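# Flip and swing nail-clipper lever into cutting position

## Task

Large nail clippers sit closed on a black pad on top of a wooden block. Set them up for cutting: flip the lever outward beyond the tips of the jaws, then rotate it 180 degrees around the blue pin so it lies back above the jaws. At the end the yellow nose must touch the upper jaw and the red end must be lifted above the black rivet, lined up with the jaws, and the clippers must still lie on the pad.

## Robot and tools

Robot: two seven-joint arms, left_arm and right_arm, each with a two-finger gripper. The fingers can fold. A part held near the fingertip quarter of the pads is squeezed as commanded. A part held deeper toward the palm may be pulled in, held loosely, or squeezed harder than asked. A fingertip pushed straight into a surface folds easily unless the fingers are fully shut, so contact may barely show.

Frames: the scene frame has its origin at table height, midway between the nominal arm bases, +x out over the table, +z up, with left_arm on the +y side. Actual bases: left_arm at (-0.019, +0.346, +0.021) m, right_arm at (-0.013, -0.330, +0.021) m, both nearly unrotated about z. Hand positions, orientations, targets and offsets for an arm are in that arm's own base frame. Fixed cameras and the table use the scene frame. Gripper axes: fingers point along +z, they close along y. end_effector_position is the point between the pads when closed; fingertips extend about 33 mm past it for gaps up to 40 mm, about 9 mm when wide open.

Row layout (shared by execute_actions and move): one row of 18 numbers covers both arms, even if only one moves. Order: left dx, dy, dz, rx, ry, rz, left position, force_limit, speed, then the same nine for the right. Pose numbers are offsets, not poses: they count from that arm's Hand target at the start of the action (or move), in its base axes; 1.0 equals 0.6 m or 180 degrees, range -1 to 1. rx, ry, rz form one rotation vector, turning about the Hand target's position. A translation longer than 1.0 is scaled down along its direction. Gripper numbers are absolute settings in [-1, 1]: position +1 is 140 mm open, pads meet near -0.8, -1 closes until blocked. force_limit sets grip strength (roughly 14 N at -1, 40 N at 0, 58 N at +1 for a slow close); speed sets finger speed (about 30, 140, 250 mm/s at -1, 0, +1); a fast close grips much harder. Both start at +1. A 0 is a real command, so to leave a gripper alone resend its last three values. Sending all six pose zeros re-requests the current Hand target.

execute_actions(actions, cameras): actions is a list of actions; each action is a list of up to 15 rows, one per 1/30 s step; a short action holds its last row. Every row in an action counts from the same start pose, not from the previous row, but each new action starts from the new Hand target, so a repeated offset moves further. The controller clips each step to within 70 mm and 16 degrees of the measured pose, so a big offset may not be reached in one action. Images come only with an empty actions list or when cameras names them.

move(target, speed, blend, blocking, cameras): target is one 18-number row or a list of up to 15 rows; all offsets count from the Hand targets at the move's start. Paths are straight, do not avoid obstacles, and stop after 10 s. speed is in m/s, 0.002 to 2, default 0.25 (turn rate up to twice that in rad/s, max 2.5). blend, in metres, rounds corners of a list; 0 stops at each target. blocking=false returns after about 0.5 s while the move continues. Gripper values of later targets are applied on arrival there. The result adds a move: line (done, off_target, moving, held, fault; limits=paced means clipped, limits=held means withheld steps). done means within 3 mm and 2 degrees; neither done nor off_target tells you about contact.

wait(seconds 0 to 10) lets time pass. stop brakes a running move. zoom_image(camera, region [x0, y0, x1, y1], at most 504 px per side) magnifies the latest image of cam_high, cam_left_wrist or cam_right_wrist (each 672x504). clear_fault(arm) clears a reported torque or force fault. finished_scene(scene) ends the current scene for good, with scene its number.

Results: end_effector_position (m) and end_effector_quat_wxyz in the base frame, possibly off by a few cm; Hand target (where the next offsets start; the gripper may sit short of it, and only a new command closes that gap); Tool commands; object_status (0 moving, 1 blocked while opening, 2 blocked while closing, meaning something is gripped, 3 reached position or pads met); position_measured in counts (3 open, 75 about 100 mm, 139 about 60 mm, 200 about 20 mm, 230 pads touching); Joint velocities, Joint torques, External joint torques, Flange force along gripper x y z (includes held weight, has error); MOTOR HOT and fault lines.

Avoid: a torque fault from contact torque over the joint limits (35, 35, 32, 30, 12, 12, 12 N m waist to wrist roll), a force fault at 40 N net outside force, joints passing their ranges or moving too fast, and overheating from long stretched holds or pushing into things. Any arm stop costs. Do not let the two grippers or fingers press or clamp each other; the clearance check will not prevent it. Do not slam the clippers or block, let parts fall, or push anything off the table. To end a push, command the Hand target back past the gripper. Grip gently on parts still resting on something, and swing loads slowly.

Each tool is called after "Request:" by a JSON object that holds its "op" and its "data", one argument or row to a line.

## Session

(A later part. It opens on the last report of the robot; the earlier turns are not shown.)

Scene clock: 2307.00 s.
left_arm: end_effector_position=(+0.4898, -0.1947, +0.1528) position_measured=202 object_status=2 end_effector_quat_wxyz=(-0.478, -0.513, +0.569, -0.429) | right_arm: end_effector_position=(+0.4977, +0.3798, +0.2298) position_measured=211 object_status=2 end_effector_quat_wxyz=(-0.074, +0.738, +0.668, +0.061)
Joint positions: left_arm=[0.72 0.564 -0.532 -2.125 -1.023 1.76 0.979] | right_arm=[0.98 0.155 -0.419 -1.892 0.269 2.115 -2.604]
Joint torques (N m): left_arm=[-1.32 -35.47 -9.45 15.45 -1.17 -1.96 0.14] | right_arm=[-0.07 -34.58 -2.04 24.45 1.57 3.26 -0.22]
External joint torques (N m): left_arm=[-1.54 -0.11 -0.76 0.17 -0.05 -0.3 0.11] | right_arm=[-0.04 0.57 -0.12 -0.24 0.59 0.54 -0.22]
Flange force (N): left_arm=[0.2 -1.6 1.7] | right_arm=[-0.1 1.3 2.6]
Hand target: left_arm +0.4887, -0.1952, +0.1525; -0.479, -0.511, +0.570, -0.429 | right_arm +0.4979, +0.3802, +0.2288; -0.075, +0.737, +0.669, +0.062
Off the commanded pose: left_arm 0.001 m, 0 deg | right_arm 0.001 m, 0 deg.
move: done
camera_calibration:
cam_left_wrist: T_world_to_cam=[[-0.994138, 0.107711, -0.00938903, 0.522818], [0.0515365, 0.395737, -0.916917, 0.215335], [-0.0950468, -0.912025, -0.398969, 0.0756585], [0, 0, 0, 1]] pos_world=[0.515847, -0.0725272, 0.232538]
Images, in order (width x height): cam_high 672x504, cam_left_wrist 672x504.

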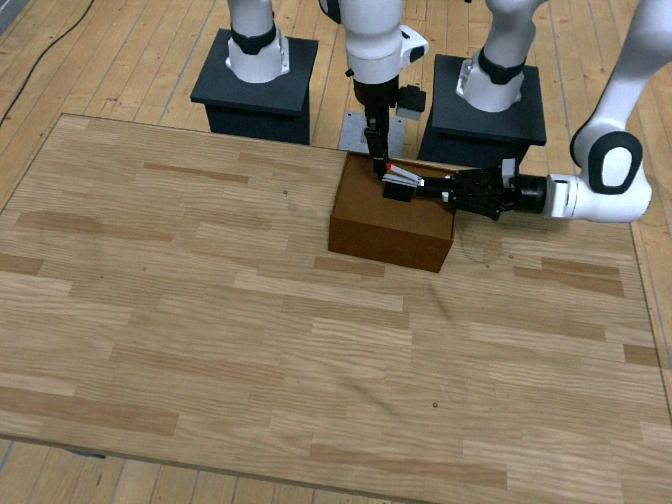

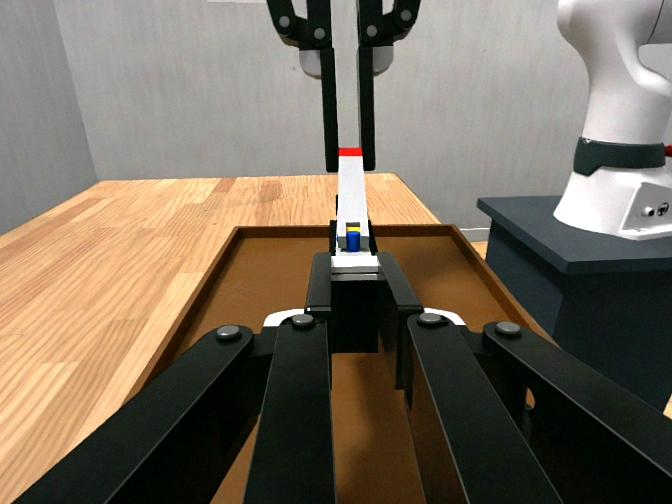

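Request:
{"op": "move", "data": {
  "target": [0, 0, 0, 0, 0, 0, -1, -1, -1, 0, -0.0012, -0.0035, 0, 0, 0, -1, -1, -1],
  "speed": 0.02,
  "cameras": ["cam_high", "cam_left_wrist"]
}}

Request:
{"op": "zoom_image", "data": {
  "camera": "cam_high",
  "region": [402, 168, 432, 192]
}}

Request:
{"op": "zoom_image", "data": {
  "camera": "cam_left_wrist",
  "region": [310, 130, 400, 270]
}}

Scene clock: 2328.30 s.
left_arm: end_effector_position=(+0.4898, -0.1947, +0.1528) position_measured=202 object_status=2 end_effector_quat_wxyz=(-0.478, -0.513, +0.569, -0.429) | right_arm: end_effector_position=(+0.4978, +0.3792, +0.2281) position_measured=211 object_status=2 end_effector_quat_wxyz=(-0.074, +0.738, +0.668, +0.061)
Joint positions: left_arm=[0.72 0.564 -0.532 -2.125 -1.023 1.76 0.979] | right_arm=[0.98 0.155 -0.419 -1.897 0.27 2.12 -2.606]
Joint torques (N m): left_arm=[-1.2 -35.35 -9.41 15.55 -1.17 -1.93 0.07] | right_arm=[-0.08 -34.6 -2.03 24.41 1.55 3.3 -0.21]
External joint torques (N m): left_arm=[-1.39 0.14 -0.66 0.23 -0.05 -0.27 0.04] | right_arm=[-0.16 0.41 -0.22 -0.22 0.56 0.59 -0.22]
Flange force (N): left_arm=[-0.4 -2.3 1.4] | right_arm=[-0.5 1.0 2.5]
Hand target: left_arm +0.4887, -0.1952, +0.1525; -0.479, -0.511, +0.570, -0.429 | right_arm +0.4979, +0.3794, +0.2267; -0.075, +0.737, +0.669, +0.062
Off the commanded pose: left_arm 0.001 m, 0 deg | right_arm 0.001 m, 0 deg.
move: done
camera_calibration:
cam_left_wrist: T_world_to_cam=[[-0.994138, 0.107711, -0.00938903, 0.522818], [0.0515365, 0.395737, -0.916917, 0.215335], [-0.0950468, -0.912025, -0.398969, 0.0756585], [0, 0, 0, 1]] pos_world=[0.515847, -0.0725272, 0.232538]
Images, in order (width x height): cam_high 672x504, cam_left_wrist 672x504.

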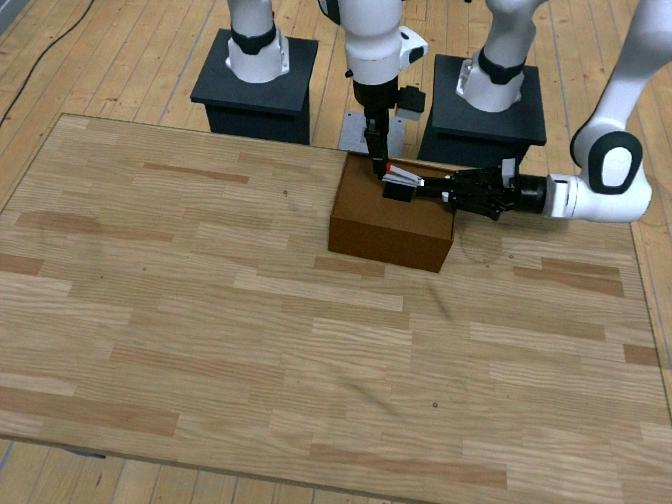

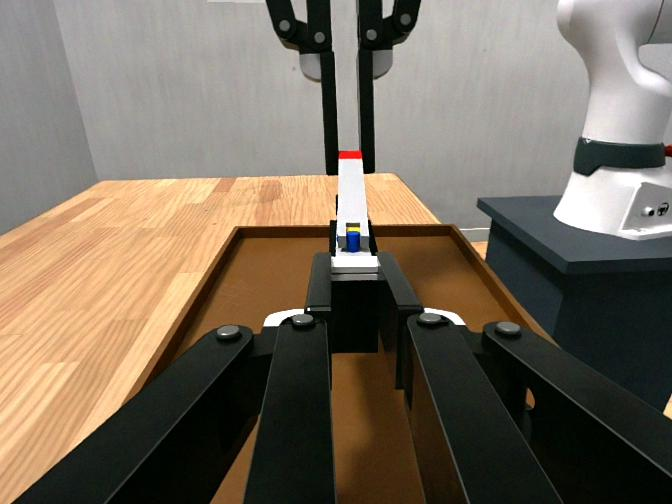

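Scaled by 16.800 from the camera's 672x504 image, which has a finer 960x720 frame.

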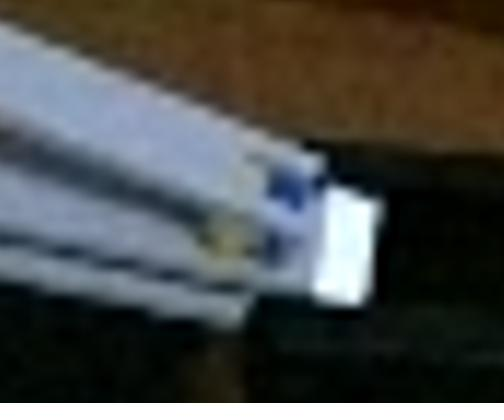

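Scaled by 3.600 from the camera's 672x504 image, which has a finer 960x720 frame.

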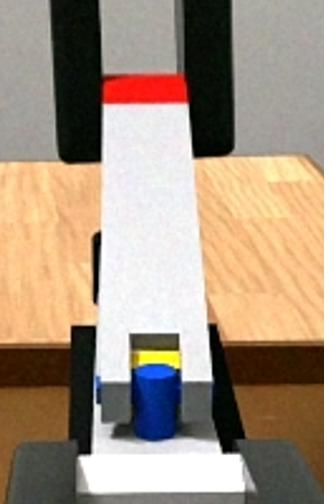

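Request:
{"op": "move", "data": {
  "target": [0, 0, 0, 0, 0, 0, -1, -1, -1, 0, -0.0008, -0.0033, 0, 0, 0, -1, -1, -1],
  "speed": 0.02,
  "cameras": ["cam_high", "cam_left_wrist"]
}}

Request:
{"op": "zoom_image", "data": {
  "camera": "cam_high",
  "region": [402, 168, 432, 192]
}}

Request:
{"op": "zoom_image", "data": {
  "camera": "cam_left_wrist",
  "region": [310, 130, 400, 270]
}}

Scene clock: 2336.03 s.
left_arm: end_effector_position=(+0.4898, -0.1947, +0.1528) position_measured=202 object_status=2 end_effector_quat_wxyz=(-0.478, -0.513, +0.569, -0.429) | right_arm: end_effector_position=(+0.4978, +0.3788, +0.2266) position_measured=211 object_status=2 end_effector_quat_wxyz=(-0.074, +0.738, +0.668, +0.062)
Joint positions: left_arm=[0.72 0.564 -0.532 -2.125 -1.023 1.76 0.979] | right_arm=[0.979 0.155 -0.419 -1.901 0.271 2.124 -2.608]
Joint torques (N m): left_arm=[-1.2 -35.33 -9.42 15.46 -1.15 -1.9 0.07] | right_arm=[-0.15 -34.53 -2.05 24.49 1.56 3.27 -0.18]
External joint torques (N m): left_arm=[-1.25 0.11 -0.56 0.16 -0.03 -0.23 0.04] | right_arm=[-0.15 0.39 -0.16 -0.08 0.58 0.55 -0.18]
Flange force (N): left_arm=[-0.3 -1.9 1.3] | right_arm=[-0.1 1.4 2.3]
Hand target: left_arm +0.4887, -0.1952, +0.1525; -0.479, -0.511, +0.570, -0.429 | right_arm +0.4979, +0.3790, +0.2247; -0.075, +0.737, +0.669, +0.062
Off the commanded pose: left_arm 0.001 m, 0 deg | right_arm 0.002 m, 0 deg.
move: done
camera_calibration:
cam_left_wrist: T_world_to_cam=[[-0.994138, 0.107711, -0.00938903, 0.522818], [0.0515365, 0.395737, -0.916917, 0.215335], [-0.0950468, -0.912025, -0.398969, 0.0756585], [0, 0, 0, 1]] pos_world=[0.515847, -0.0725272, 0.232538]
Images, in order (width x height): cam_high 672x504, cam_left_wrist 672x504.

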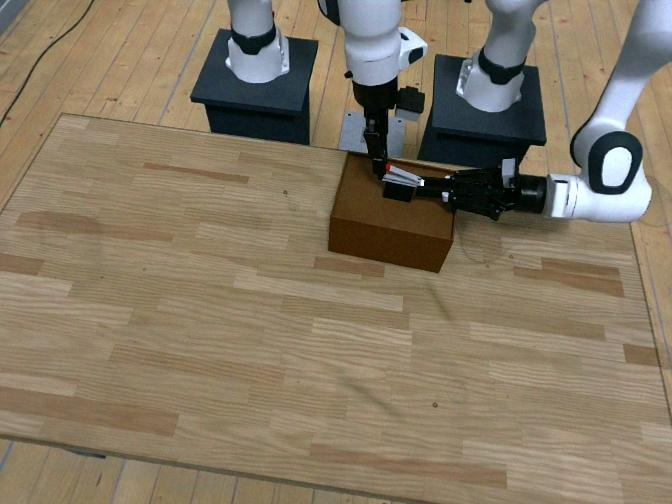

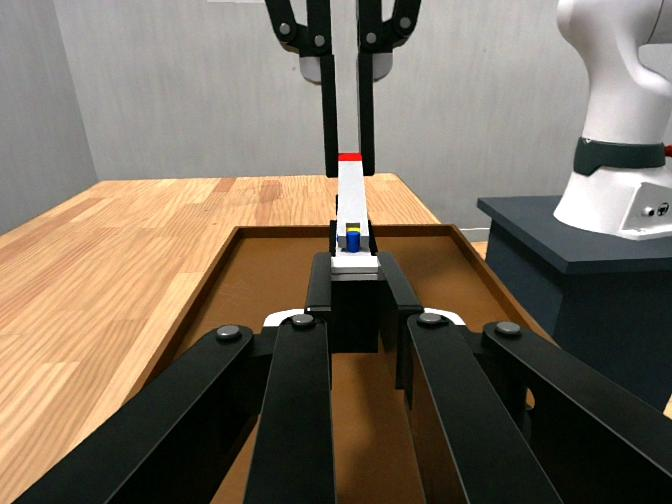

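Scaled by 16.800 from the camera's 672x504 image, which has a finer 960x720 frame.

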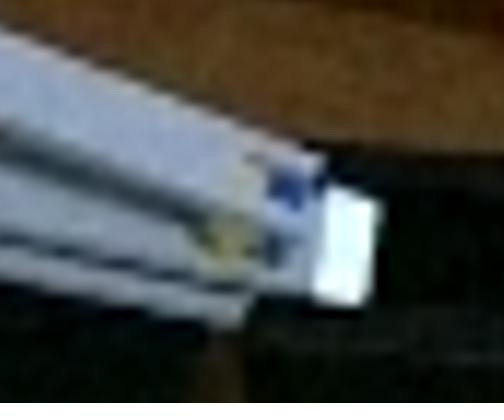

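Scaled by 3.600 from the camera's 672x504 image, which has a finer 960x720 frame.

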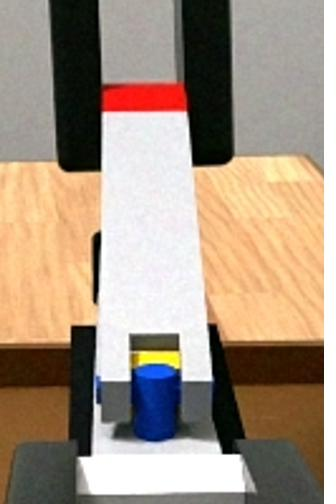

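Request:
{"op": "move", "data": {
  "target": [0, 0, 0, 0, 0, 0, -1, -1, -1, 0, -0.0008, -0.0033, 0, 0, 0, -1, -1, -1],
  "speed": 0.02,
  "cameras": ["cam_high", "cam_left_wrist"]
}}

Request:
{"op": "zoom_image", "data": {
  "camera": "cam_high",
  "region": [402, 168, 432, 192]
}}

Request:
{"op": "zoom_image", "data": {
  "camera": "cam_left_wrist",
  "region": [310, 130, 400, 270]
}}

Scene clock: 2343.20 s.
left_arm: end_effector_position=(+0.4898, -0.1947, +0.1528) position_measured=202 object_status=2 end_effector_quat_wxyz=(-0.478, -0.513, +0.569, -0.429) | right_arm: end_effector_position=(+0.4979, +0.3784, +0.2251) position_measured=211 object_status=2 end_effector_quat_wxyz=(-0.074, +0.738, +0.668, +0.062)
Joint positions: left_arm=[0.72 0.564 -0.532 -2.125 -1.023 1.76 0.979] | right_arm=[0.979 0.155 -0.419 -1.905 0.272 2.129 -2.61]
Joint torques (N m): left_arm=[-1.28 -35.41 -9.37 15.52 -1.18 -1.89 0.18] | right_arm=[-0.09 -34.12 -2.03 24.48 1.54 3.28 -0.25]
External joint torques (N m): left_arm=[-1.3 0 -0.5 0.27 -0.07 -0.21 0.15] | right_arm=[-0.18 0.71 -0.23 -0.04 0.56 0.57 -0.25]
Flange force (N): left_arm=[-0.3 -1.9 1.3] | right_arm=[0.5 2.5 2.6]
Hand target: left_arm +0.4887, -0.1952, +0.1525; -0.479, -0.511, +0.570, -0.429 | right_arm +0.4979, +0.3785, +0.2227; -0.075, +0.737, +0.669, +0.062
Off the commanded pose: left_arm 0.001 m, 0 deg | right_arm 0.002 m, 0 deg.
move: done
camera_calibration:
cam_left_wrist: T_world_to_cam=[[-0.994138, 0.107711, -0.00938903, 0.522818], [0.0515365, 0.395737, -0.916917, 0.215335], [-0.0950468, -0.912025, -0.398969, 0.0756585], [0, 0, 0, 1]] pos_world=[0.515847, -0.0725272, 0.232538]
Images, in order (width x height): cam_high 672x504, cam_left_wrist 672x504.

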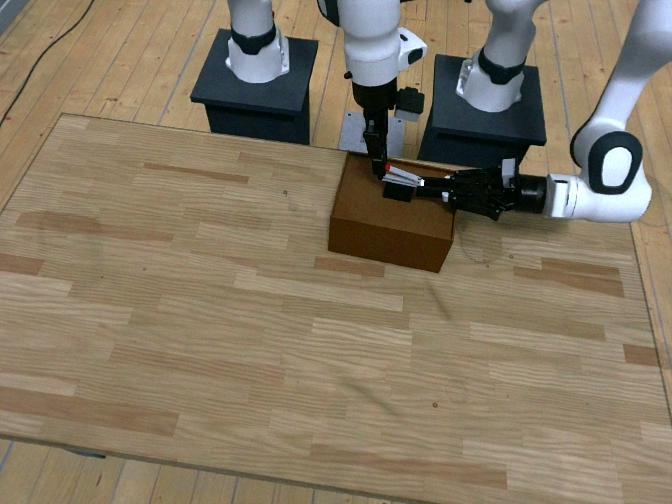

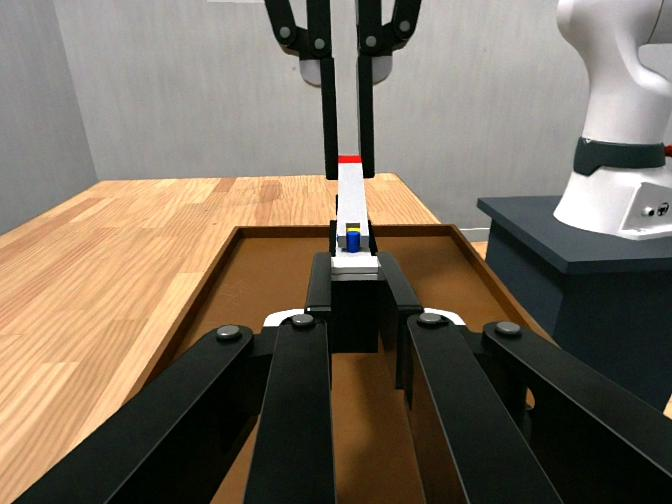

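Scaled by 16.800 from the camera's 672x504 image, which has a finer 960x720 frame.

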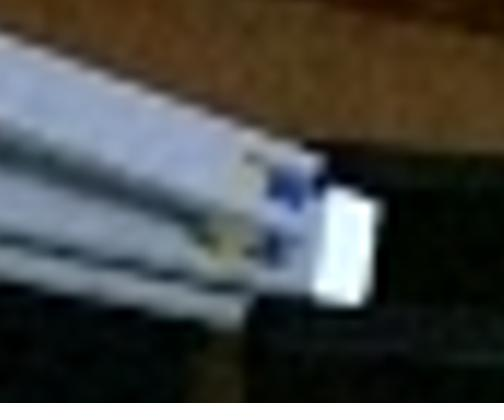

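Scaled by 3.600 from the camera's 672x504 image, which has a finer 960x720 frame.

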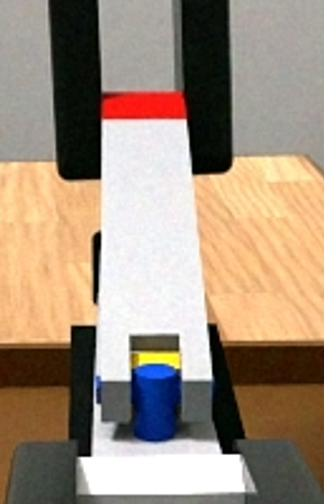

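Request:
{"op": "zoom_image", "data": {
  "camera": "cam_left_wrist",
  "region": [310, 210, 400, 300]
}}

Request:
{"op": "execute_actions", "data": {
  "actions": [],
  "cameras": ["cam_right_wrist"]
}}

Request:
{"op": "zoom_image", "data": {
  "camera": "cam_right_wrist",
  "region": [310, 40, 420, 170]
}}

Scaled by 5.600 from the camera's 672x504 image, which has a finer 960x720 frame.

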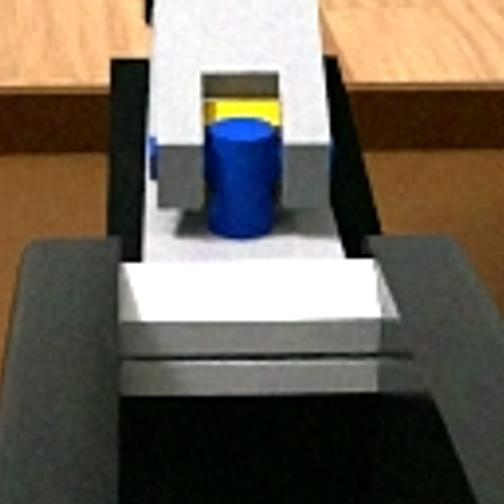

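Scene clock: 2365.37 s.
left_arm: end_effector_position=(+0.4898, -0.1947, +0.1528) position_measured=202 object_status=2 end_effector_quat_wxyz=(-0.478, -0.513, +0.569, -0.429) | right_arm: end_effector_position=(+0.4979, +0.3784, +0.2251) position_measured=211 object_status=2 end_effector_quat_wxyz=(-0.074, +0.738, +0.668, +0.062)
Joint positions: left_arm=[0.72 0.564 -0.532 -2.125 -1.023 1.76 0.979] | right_arm=[0.979 0.155 -0.419 -1.905 0.272 2.129 -2.611]
Joint velocities: within noise
Joint torques (N m): left_arm=[-1.19 -35.31 -9.31 15.59 -1.18 -1.89 0.12] | right_arm=[-0.11 -34.11 -2.03 24.59 1.53 3.28 -0.23]
External joint torques (N m): left_arm=[-1.29 0.24 -0.47 0.27 -0.06 -0.21 0.09] | right_arm=[-0.13 0.88 -0.15 0.01 0.56 0.56 -0.23]
Flange force (N): left_arm=[-0.9 -2.5 1.2] | right_arm=[1.0 2.9 2.8]
Hand target: left_arm +0.4887, -0.1952, +0.1525; -0.479, -0.511, +0.570, -0.429 | right_arm +0.4979, +0.3785, +0.2227; -0.075, +0.737, +0.669, +0.062
Tool commands: left_gripper/position=-1.0 left_gripper/force_limit=-1.0 left_gripper/speed=-1.0 right_gripper/position=-1.0 right_gripper/force_limit=-1.0 right_gripper/speed=-1.0
Off the commanded pose: left_arm 0.001 m, 0 deg | right_arm 0.002 m, 0 deg.
camera_calibration:
cam_right_wrist: T_world_to_cam=[[0.998916, -0.0452294, -0.0110485, -0.474339], [-0.0442782, -0.996207, 0.074906, 0.398774], [-0.0143946, -0.0743355, -0.997129, 0.399514], [0, 0, 0, 1]] pos_world=[0.497233, 0.405505, 0.363256]
Images, in order (width x height): cam_right_wrist 672x504.

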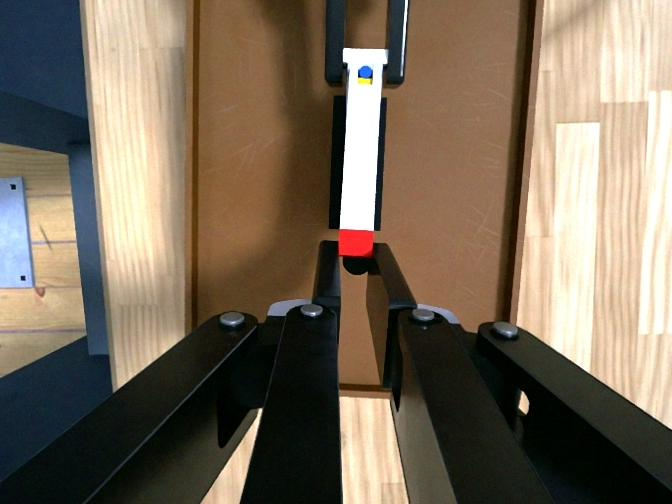

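Scaled by 3.877 from the camera's 672x504 image, which has a finer 960x720 frame.

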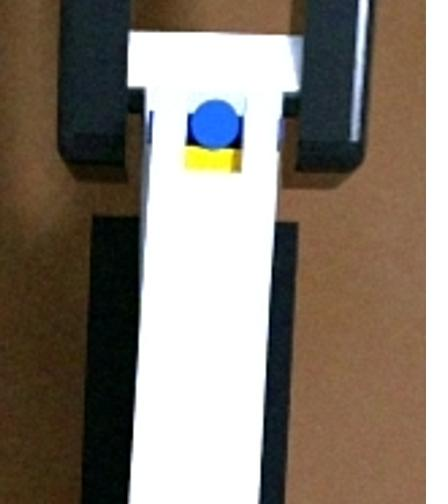

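Request:
{"op": "move", "data": {
  "target": [0, 0, 0, 0, 0, 0, -1, -1, -1, 0, 0.0045, 0.0163, 0, 0, 0, -1, -1, -1],
  "speed": 0.02,
  "cameras": ["cam_high", "cam_left_wrist"]
}}

Request:
{"op": "zoom_image", "data": {
  "camera": "cam_left_wrist",
  "region": [310, 210, 400, 300]
}}

Request:
{"op": "zoom_image", "data": {
  "camera": "cam_high",
  "region": [402, 168, 432, 192]
}}

Scene clock: 2384.27 s.
left_arm: end_effector_position=(+0.4898, -0.1945, +0.1528) position_measured=202 object_status=2 end_effector_quat_wxyz=(-0.478, -0.513, +0.569, -0.429) | right_arm: end_effector_position=(+0.4985, +0.3805, +0.2317) position_measured=211 object_status=2 end_effector_quat_wxyz=(-0.075, +0.736, +0.670, +0.062)
Joint positions: left_arm=[0.72 0.564 -0.532 -2.125 -1.023 1.76 0.979] | right_arm=[0.979 0.155 -0.419 -1.888 0.271 2.112 -2.611]
Joint torques (N m): left_arm=[-1.25 -35.25 -8.93 15.12 -0.95 -1.44 0.12] | right_arm=[0.63 -36.28 -2.29 26.38 0.77 2.54 0.14]
External joint torques (N m): left_arm=[-1.39 -0.01 -0.2 -0.05 0.16 0.23 0.1] | right_arm=[0.49 -1.32 -0.54 1.76 -0.22 -0.17 0.14]
Flange force (N): left_arm=[-0.9 -1.2 1.8] | right_arm=[2.5 1.5 -4.2]
Hand target: left_arm +0.4887, -0.1952, +0.1525; -0.479, -0.511, +0.570, -0.429 | right_arm +0.4979, +0.3812, +0.2325; -0.075, +0.737, +0.669, +0.062
Off the commanded pose: left_arm 0.001 m, 0 deg | right_arm 0.001 m, 0 deg.
move: done
camera_calibration:
cam_left_wrist: T_world_to_cam=[[-0.994162, 0.107491, -0.00938011, 0.522802], [0.0514415, 0.395758, -0.916913, 0.215345], [-0.0948475, -0.912042, -0.398977, 0.0756485], [0, 0, 0, 1]] pos_world=[0.515847, -0.0724263, 0.232538]
Images, in order (width x height): cam_high 672x504, cam_left_wrist 672x504.

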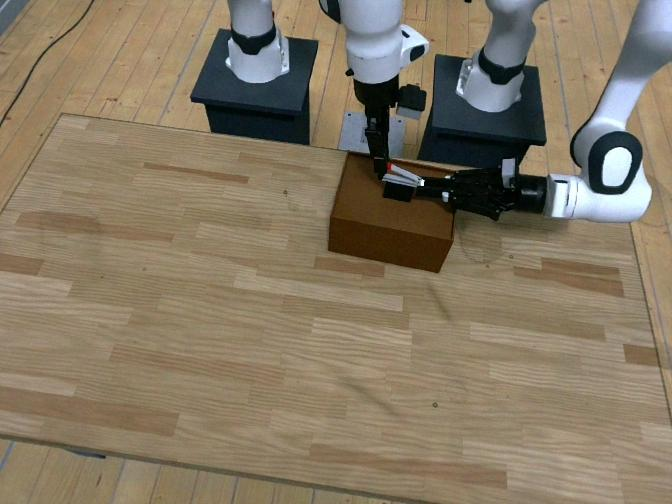

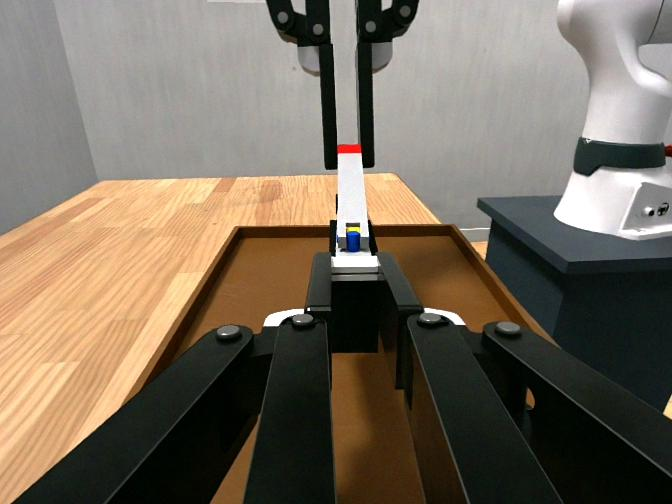

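Scaled by 5.600 from the camera's 672x504 image, which has a finer 960x720 frame.

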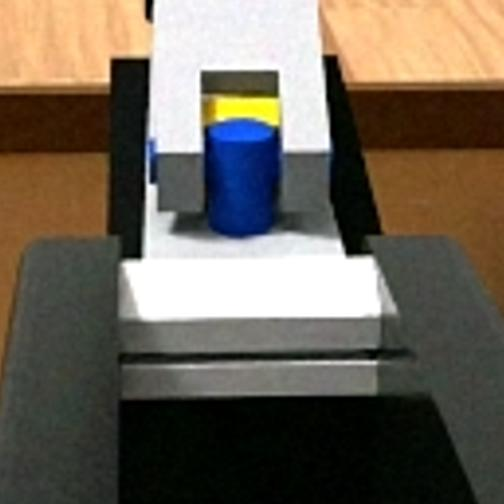

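Scaled by 16.800 from the camera's 672x504 image, which has a finer 960x720 frame.

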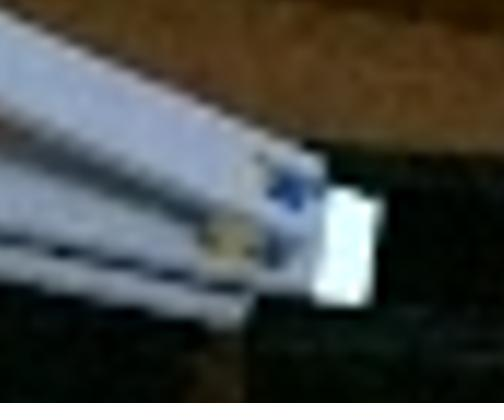

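Request:
{"op": "move", "data": {
  "target": [0, 0, 0, 0, 0, 0, -1, -1, -1, 0, 0, 0, 0, 0, 0, -0.5, -1, -1],
  "speed": 0.02,
  "cameras": ["cam_high", "cam_left_wrist", "cam_right_wrist"]
}}

Request:
{"op": "zoom_image", "data": {
  "camera": "cam_left_wrist",
  "region": [290, 120, 420, 300]
}}

Request:
{"op": "zoom_image", "data": {
  "camera": "cam_high",
  "region": [370, 140, 440, 205]
}}

Scene clock: 2401.87 s.
left_arm: end_effector_position=(+0.4898, -0.1945, +0.1528) position_measured=202 object_status=2 end_effector_quat_wxyz=(-0.478, -0.513, +0.569, -0.429) | right_arm: end_effector_position=(+0.4983, +0.3808, +0.2319) position_measured=192 object_status=0 end_effector_quat_wxyz=(-0.075, +0.736, +0.670, +0.062)
Joint positions: left_arm=[0.72 0.564 -0.532 -2.125 -1.023 1.76 0.979] | right_arm=[0.98 0.155 -0.419 -1.888 0.271 2.112 -2.611]
Joint torques (N m): left_arm=[-1.2 -35.14 -8.87 15.03 -0.85 -1.46 0.13] | right_arm=[0.63 -36.02 -2.38 26.11 0.79 2.52 0.15]
External joint torques (N m): left_arm=[-1.29 0.25 -0.06 -0.2 0.27 0.22 0.1] | right_arm=[0.56 -0.88 -0.55 1.37 -0.2 -0.22 0.15]
Flange force (N): left_arm=[-1.5 -1.2 1.6] | right_arm=[2.3 1.4 -3.4]
Hand target: left_arm +0.4887, -0.1952, +0.1525; -0.479, -0.511, +0.570, -0.429 | right_arm +0.4979, +0.3812, +0.2325; -0.075, +0.737, +0.669, +0.062
Off the commanded pose: left_arm 0.001 m, 0 deg | right_arm 0.001 m, 0 deg.
move: done
camera_calibration:
cam_left_wrist: T_world_to_cam=[[-0.994162, 0.107491, -0.00938011, 0.522802], [0.0514415, 0.395758, -0.916913, 0.215345], [-0.0948475, -0.912042, -0.398977, 0.0756485], [0, 0, 0, 1]] pos_world=[0.515847, -0.0724263, 0.232538]
cam_right_wrist: T_world_to_cam=[[0.999158, -0.0395, -0.0111277, -0.476895], [-0.038574, -0.996526, 0.073806, 0.398184], [-0.0140044, -0.0733145, -0.997211, 0.405982], [0, 0, 0, 1]] pos_world=[0.497538, 0.407728, 0.370155]

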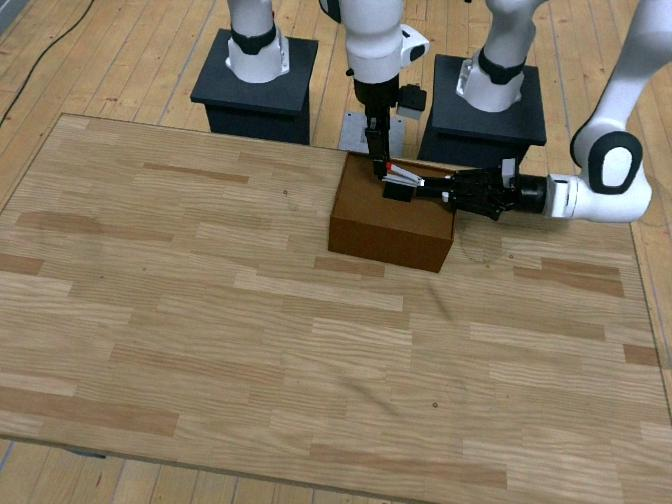

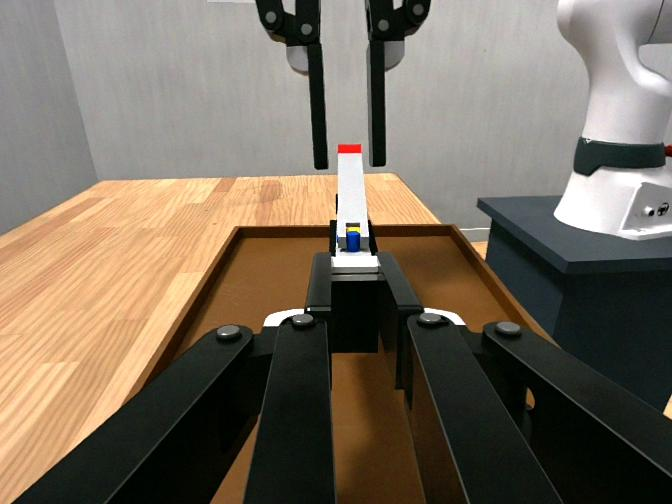

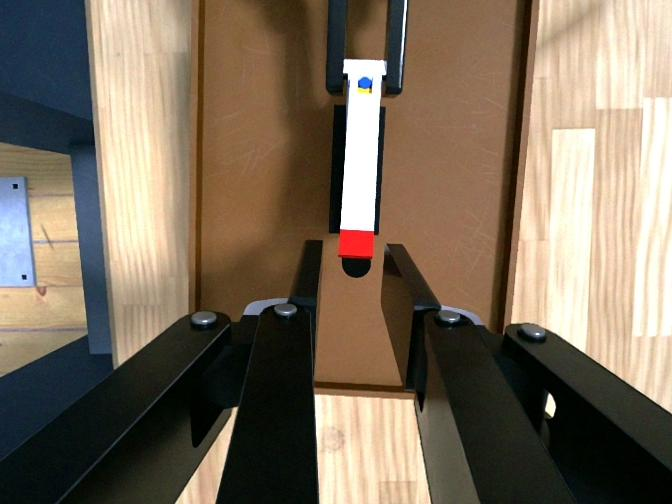

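Scaled by 2.800 from the camera's 672x504 image, which has a finer 960x720 frame.

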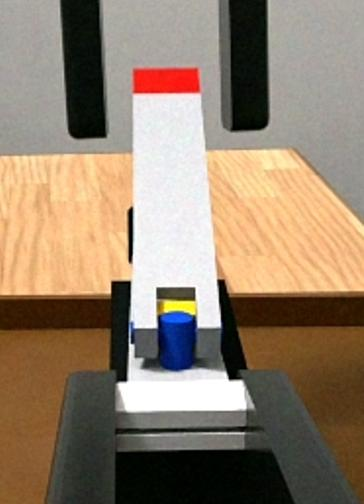

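Scaled by 7.200 from the camera's 672x504 image, which has a finer 960x720 frame.

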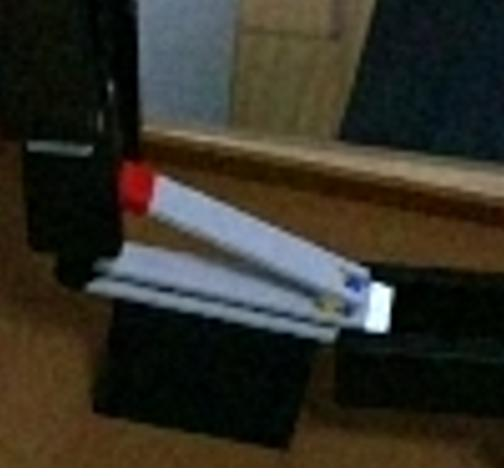

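Request:
{"op": "move", "data": {
  "target": [0, 0, 0, 0, 0, 0, -1, -1, -1, 0, -0.033, 0.1667, 0, 0, 0, -0.5, -1, -1],
  "speed": 0.1,
  "cameras": ["cam_high", "cam_left_wrist", "cam_right_wrist"]
}}

Request:
{"op": "zoom_image", "data": {
  "camera": "cam_right_wrist",
  "region": [300, 90, 420, 270]
}}

Request:
{"op": "zoom_image", "data": {
  "camera": "cam_left_wrist",
  "region": [310, 130, 400, 270]
}}

Scene clock: 2411.80 s.
left_arm: end_effector_position=(+0.4898, -0.1945, +0.1528) position_measured=202 object_status=2 end_effector_quat_wxyz=(-0.478, -0.513, +0.569, -0.429) | right_arm: end_effector_position=(+0.4973, +0.3630, +0.3324) position_measured=192 object_status=3 end_effector_quat_wxyz=(-0.075, +0.734, +0.672, +0.063)
Joint positions: left_arm=[0.72 0.564 -0.532 -2.125 -1.023 1.76 0.979] | right_arm=[0.972 0.074 -0.438 -1.729 0.215 1.882 -2.574]
Joint velocities: left_arm=[within noise] | right_arm=[-0.001 0 0.001 -0.001 0.001 -0.005 0.002]
Joint torques (N m): left_arm=[-1.18 -35.17 -8.85 15.02 -0.85 -1.44 0.19] | right_arm=[-0.09 -33.47 -1.53 26.46 0.89 2.52 0.19]
External joint torques (N m): left_arm=[-1.24 0.38 0.02 -0.29 0.27 0.24 0.16] | right_arm=[0.05 -0.94 -0.48 1.51 -0.3 -0.23 0.19]
Flange force (N): left_arm=[-1.9 -1.0 1.7] | right_arm=[2.3 2.0 -4.2]
Hand target: left_arm +0.4887, -0.1952, +0.1525; -0.479, -0.511, +0.570, -0.429 | right_arm +0.4979, +0.3614, +0.3325; -0.075, +0.737, +0.669, +0.062
Off the commanded pose: left_arm 0.001 m, 0 deg | right_arm 0.002 m, 0 deg.
move: done
camera_calibration:
cam_left_wrist: T_world_to_cam=[[-0.994162, 0.107491, -0.00938011, 0.522802], [0.0514415, 0.395758, -0.916913, 0.215345], [-0.0948475, -0.912042, -0.398977, 0.0756485], [0, 0, 0, 1]] pos_world=[0.515847, -0.0724263, 0.232538]
cam_right_wrist: T_world_to_cam=[[0.999344, -0.0347072, -0.010337, -0.477629], [-0.0338713, -0.996808, 0.0722974, 0.371289], [-0.0128132, -0.0718998, -0.99733, 0.503782], [0, 0, 0, 1]] pos_world=[0.496347, 0.389749, 0.470656]

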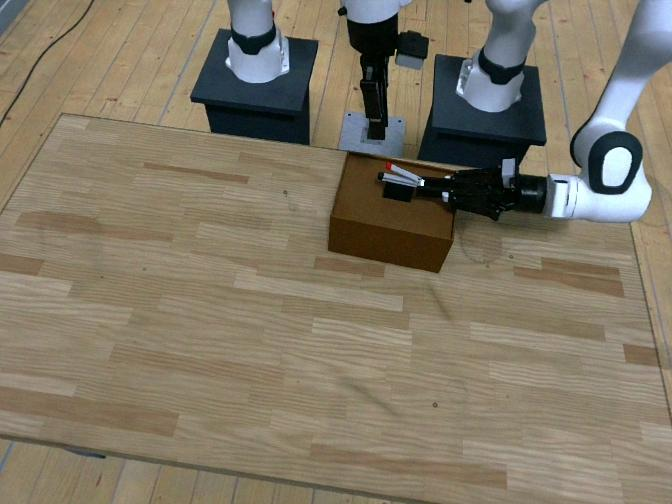

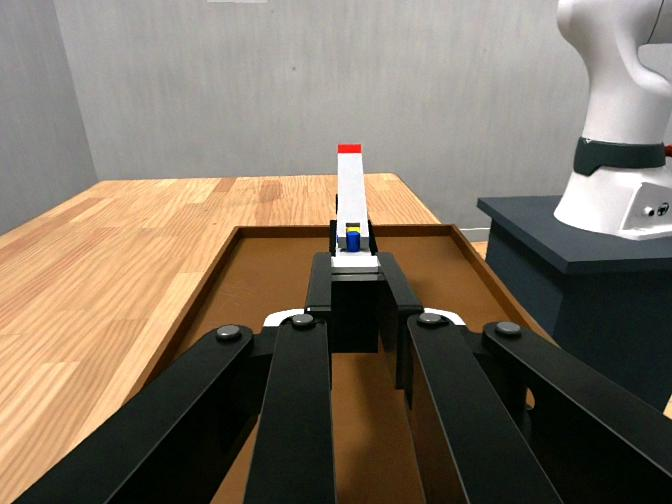

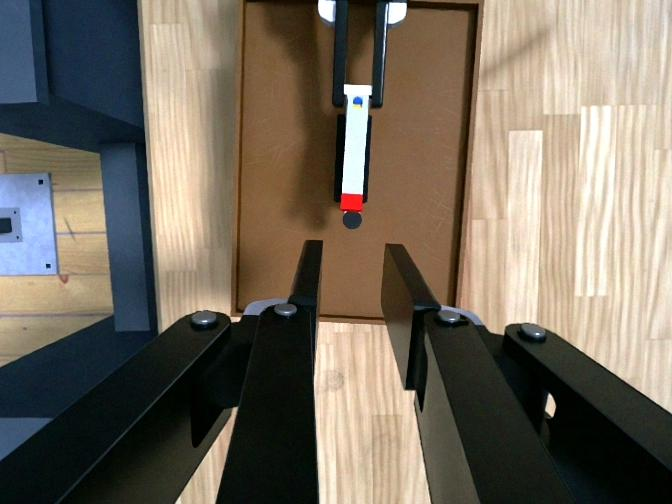

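Scaled by 2.800 from the camera's 672x504 image, which has a finer 960x720 frame.

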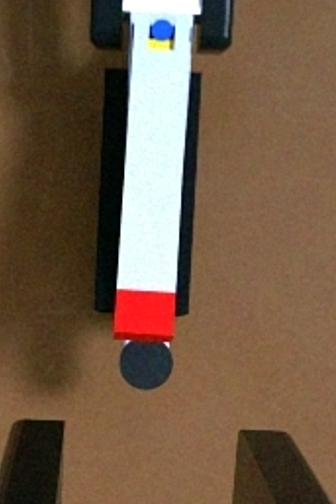

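Scaled by 3.600 from the camera's 672x504 image, which has a finer 960x720 frame.

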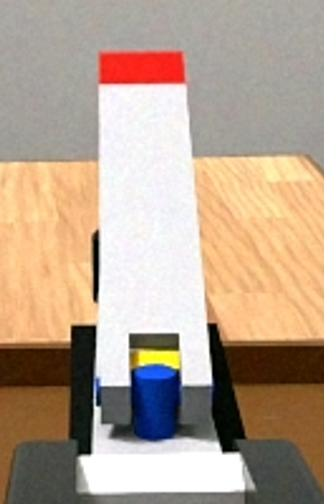

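Request:
{"op": "move", "data": {
  "target": [0, 0, 0, 0, 0, 0, -0.45, -1, -1, 0, 0, 0, 0, 0, 0, -0.5, -1, -1],
  "speed": 0.02,
  "cameras": ["cam_high", "cam_left_wrist", "cam_right_wrist"]
}}

Request:
{"op": "zoom_image", "data": {
  "camera": "cam_right_wrist",
  "region": [300, 90, 420, 270]
}}

Request:
{"op": "zoom_image", "data": {
  "camera": "cam_left_wrist",
  "region": [310, 130, 400, 300]
}}

Request:
{"op": "zoom_image", "data": {
  "camera": "cam_high",
  "region": [370, 140, 440, 205]
}}

Scene clock: 2440.50 s.
left_arm: end_effector_position=(+0.4898, -0.1945, +0.1528) position_measured=186 object_status=0 end_effector_quat_wxyz=(-0.478, -0.513, +0.569, -0.429) | right_arm: end_effector_position=(+0.4971, +0.3629, +0.3323) position_measured=192 object_status=3 end_effector_quat_wxyz=(-0.075, +0.734, +0.672, +0.063)
Joint positions: left_arm=[0.72 0.564 -0.532 -2.125 -1.023 1.76 0.979] | right_arm=[0.972 0.074 -0.438 -1.729 0.215 1.882 -2.574]
Joint torques (N m): left_arm=[-0.9 -35.44 -8.9 15.65 -1.16 -1.58 0.15] | right_arm=[-0.09 -33.47 -1.47 26.48 0.88 2.53 0.16]
External joint torques (N m): left_arm=[-1.06 -0.01 -0.15 0.4 -0.05 0.09 0.12] | right_arm=[-0.21 -1.17 -0.67 1.64 -0.32 -0.2 0.16]
Flange force (N): left_arm=[-0.8 -2.2 1.1] | right_arm=[1.9 2.2 -4.6]
Hand target: left_arm +0.4887, -0.1952, +0.1525; -0.479, -0.511, +0.570, -0.429 | right_arm +0.4979, +0.3614, +0.3325; -0.075, +0.737, +0.669, +0.062
Off the commanded pose: left_arm 0.001 m, 0 deg | right_arm 0.002 m, 0 deg.
move: done
camera_calibration:
cam_left_wrist: T_world_to_cam=[[-0.994162, 0.107491, -0.00938011, 0.522802], [0.0514415, 0.395758, -0.916913, 0.215345], [-0.0948475, -0.912042, -0.398977, 0.0756485], [0, 0, 0, 1]] pos_world=[0.515847, -0.0724263, 0.232538]
cam_right_wrist: T_world_to_cam=[[0.999314, -0.0353626, -0.0109789, -0.476957], [-0.0344744, -0.996763, 0.0726279, 0.371309], [-0.0135116, -0.0721996, -0.997299, 0.50422], [0, 0, 0, 1]] pos_world=[0.496243, 0.389645, 0.470654]

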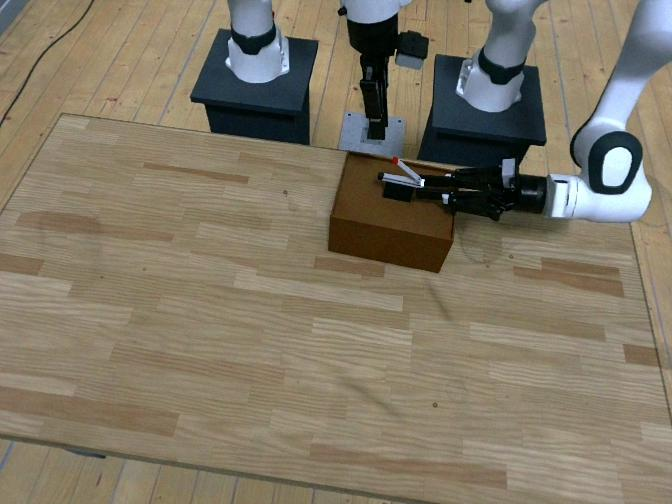

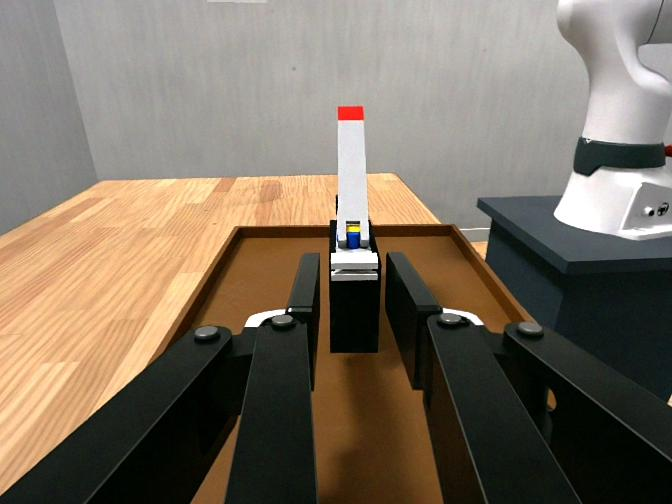

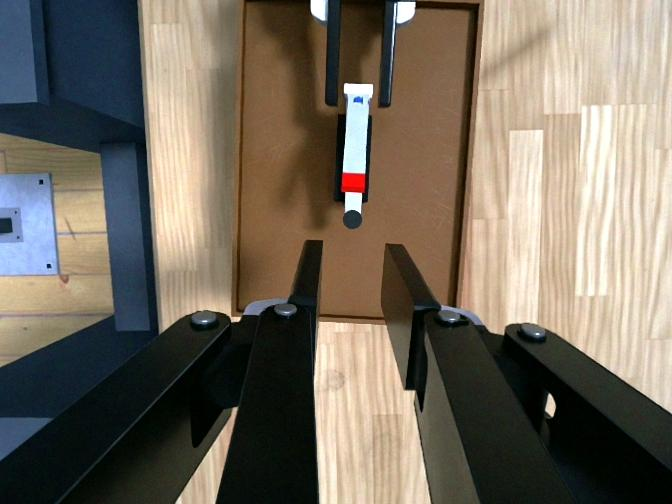

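Scaled by 2.800 from the camera's 672x504 image, which has a finer 960x720 frame.

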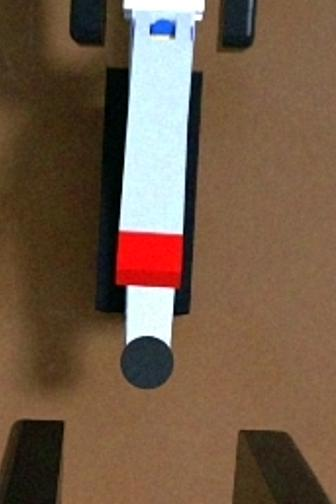

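Scaled by 2.965 from the camera's 672x504 image, which has a finer 960x720 frame.

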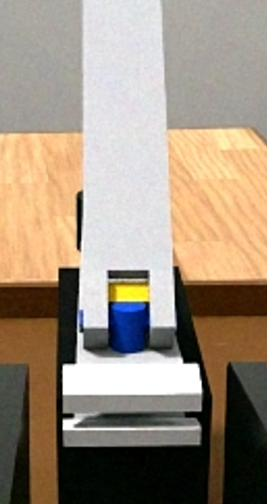

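Scaled by 7.200 from the camera's 672x504 image, which has a finer 960x720 frame.

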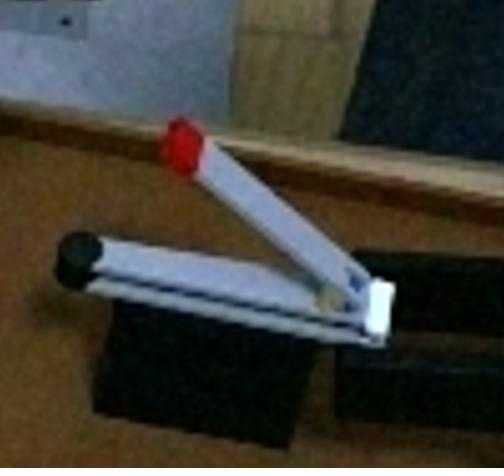

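Request:
{"op": "zoom_image", "data": {
  "camera": "cam_high",
  "region": [402, 168, 432, 192]
}}

Request:
{"op": "zoom_image", "data": {
  "camera": "cam_left_wrist",
  "region": [320, 200, 390, 300]
}}

Scaled by 16.800 from the camera's 672x504 image, which has a finer 960x720 frame.

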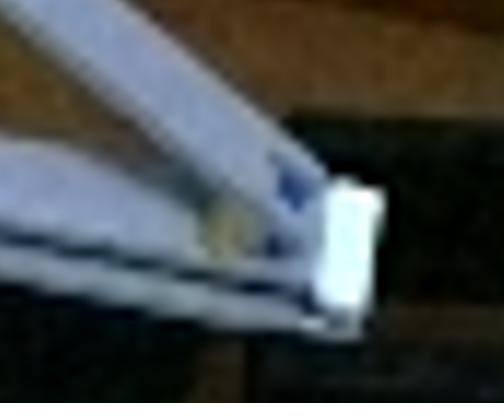

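Scaled by 5.040 from the camera's 672x504 image, which has a finer 960x720 frame.

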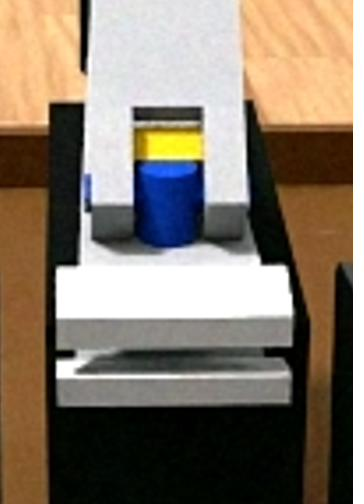

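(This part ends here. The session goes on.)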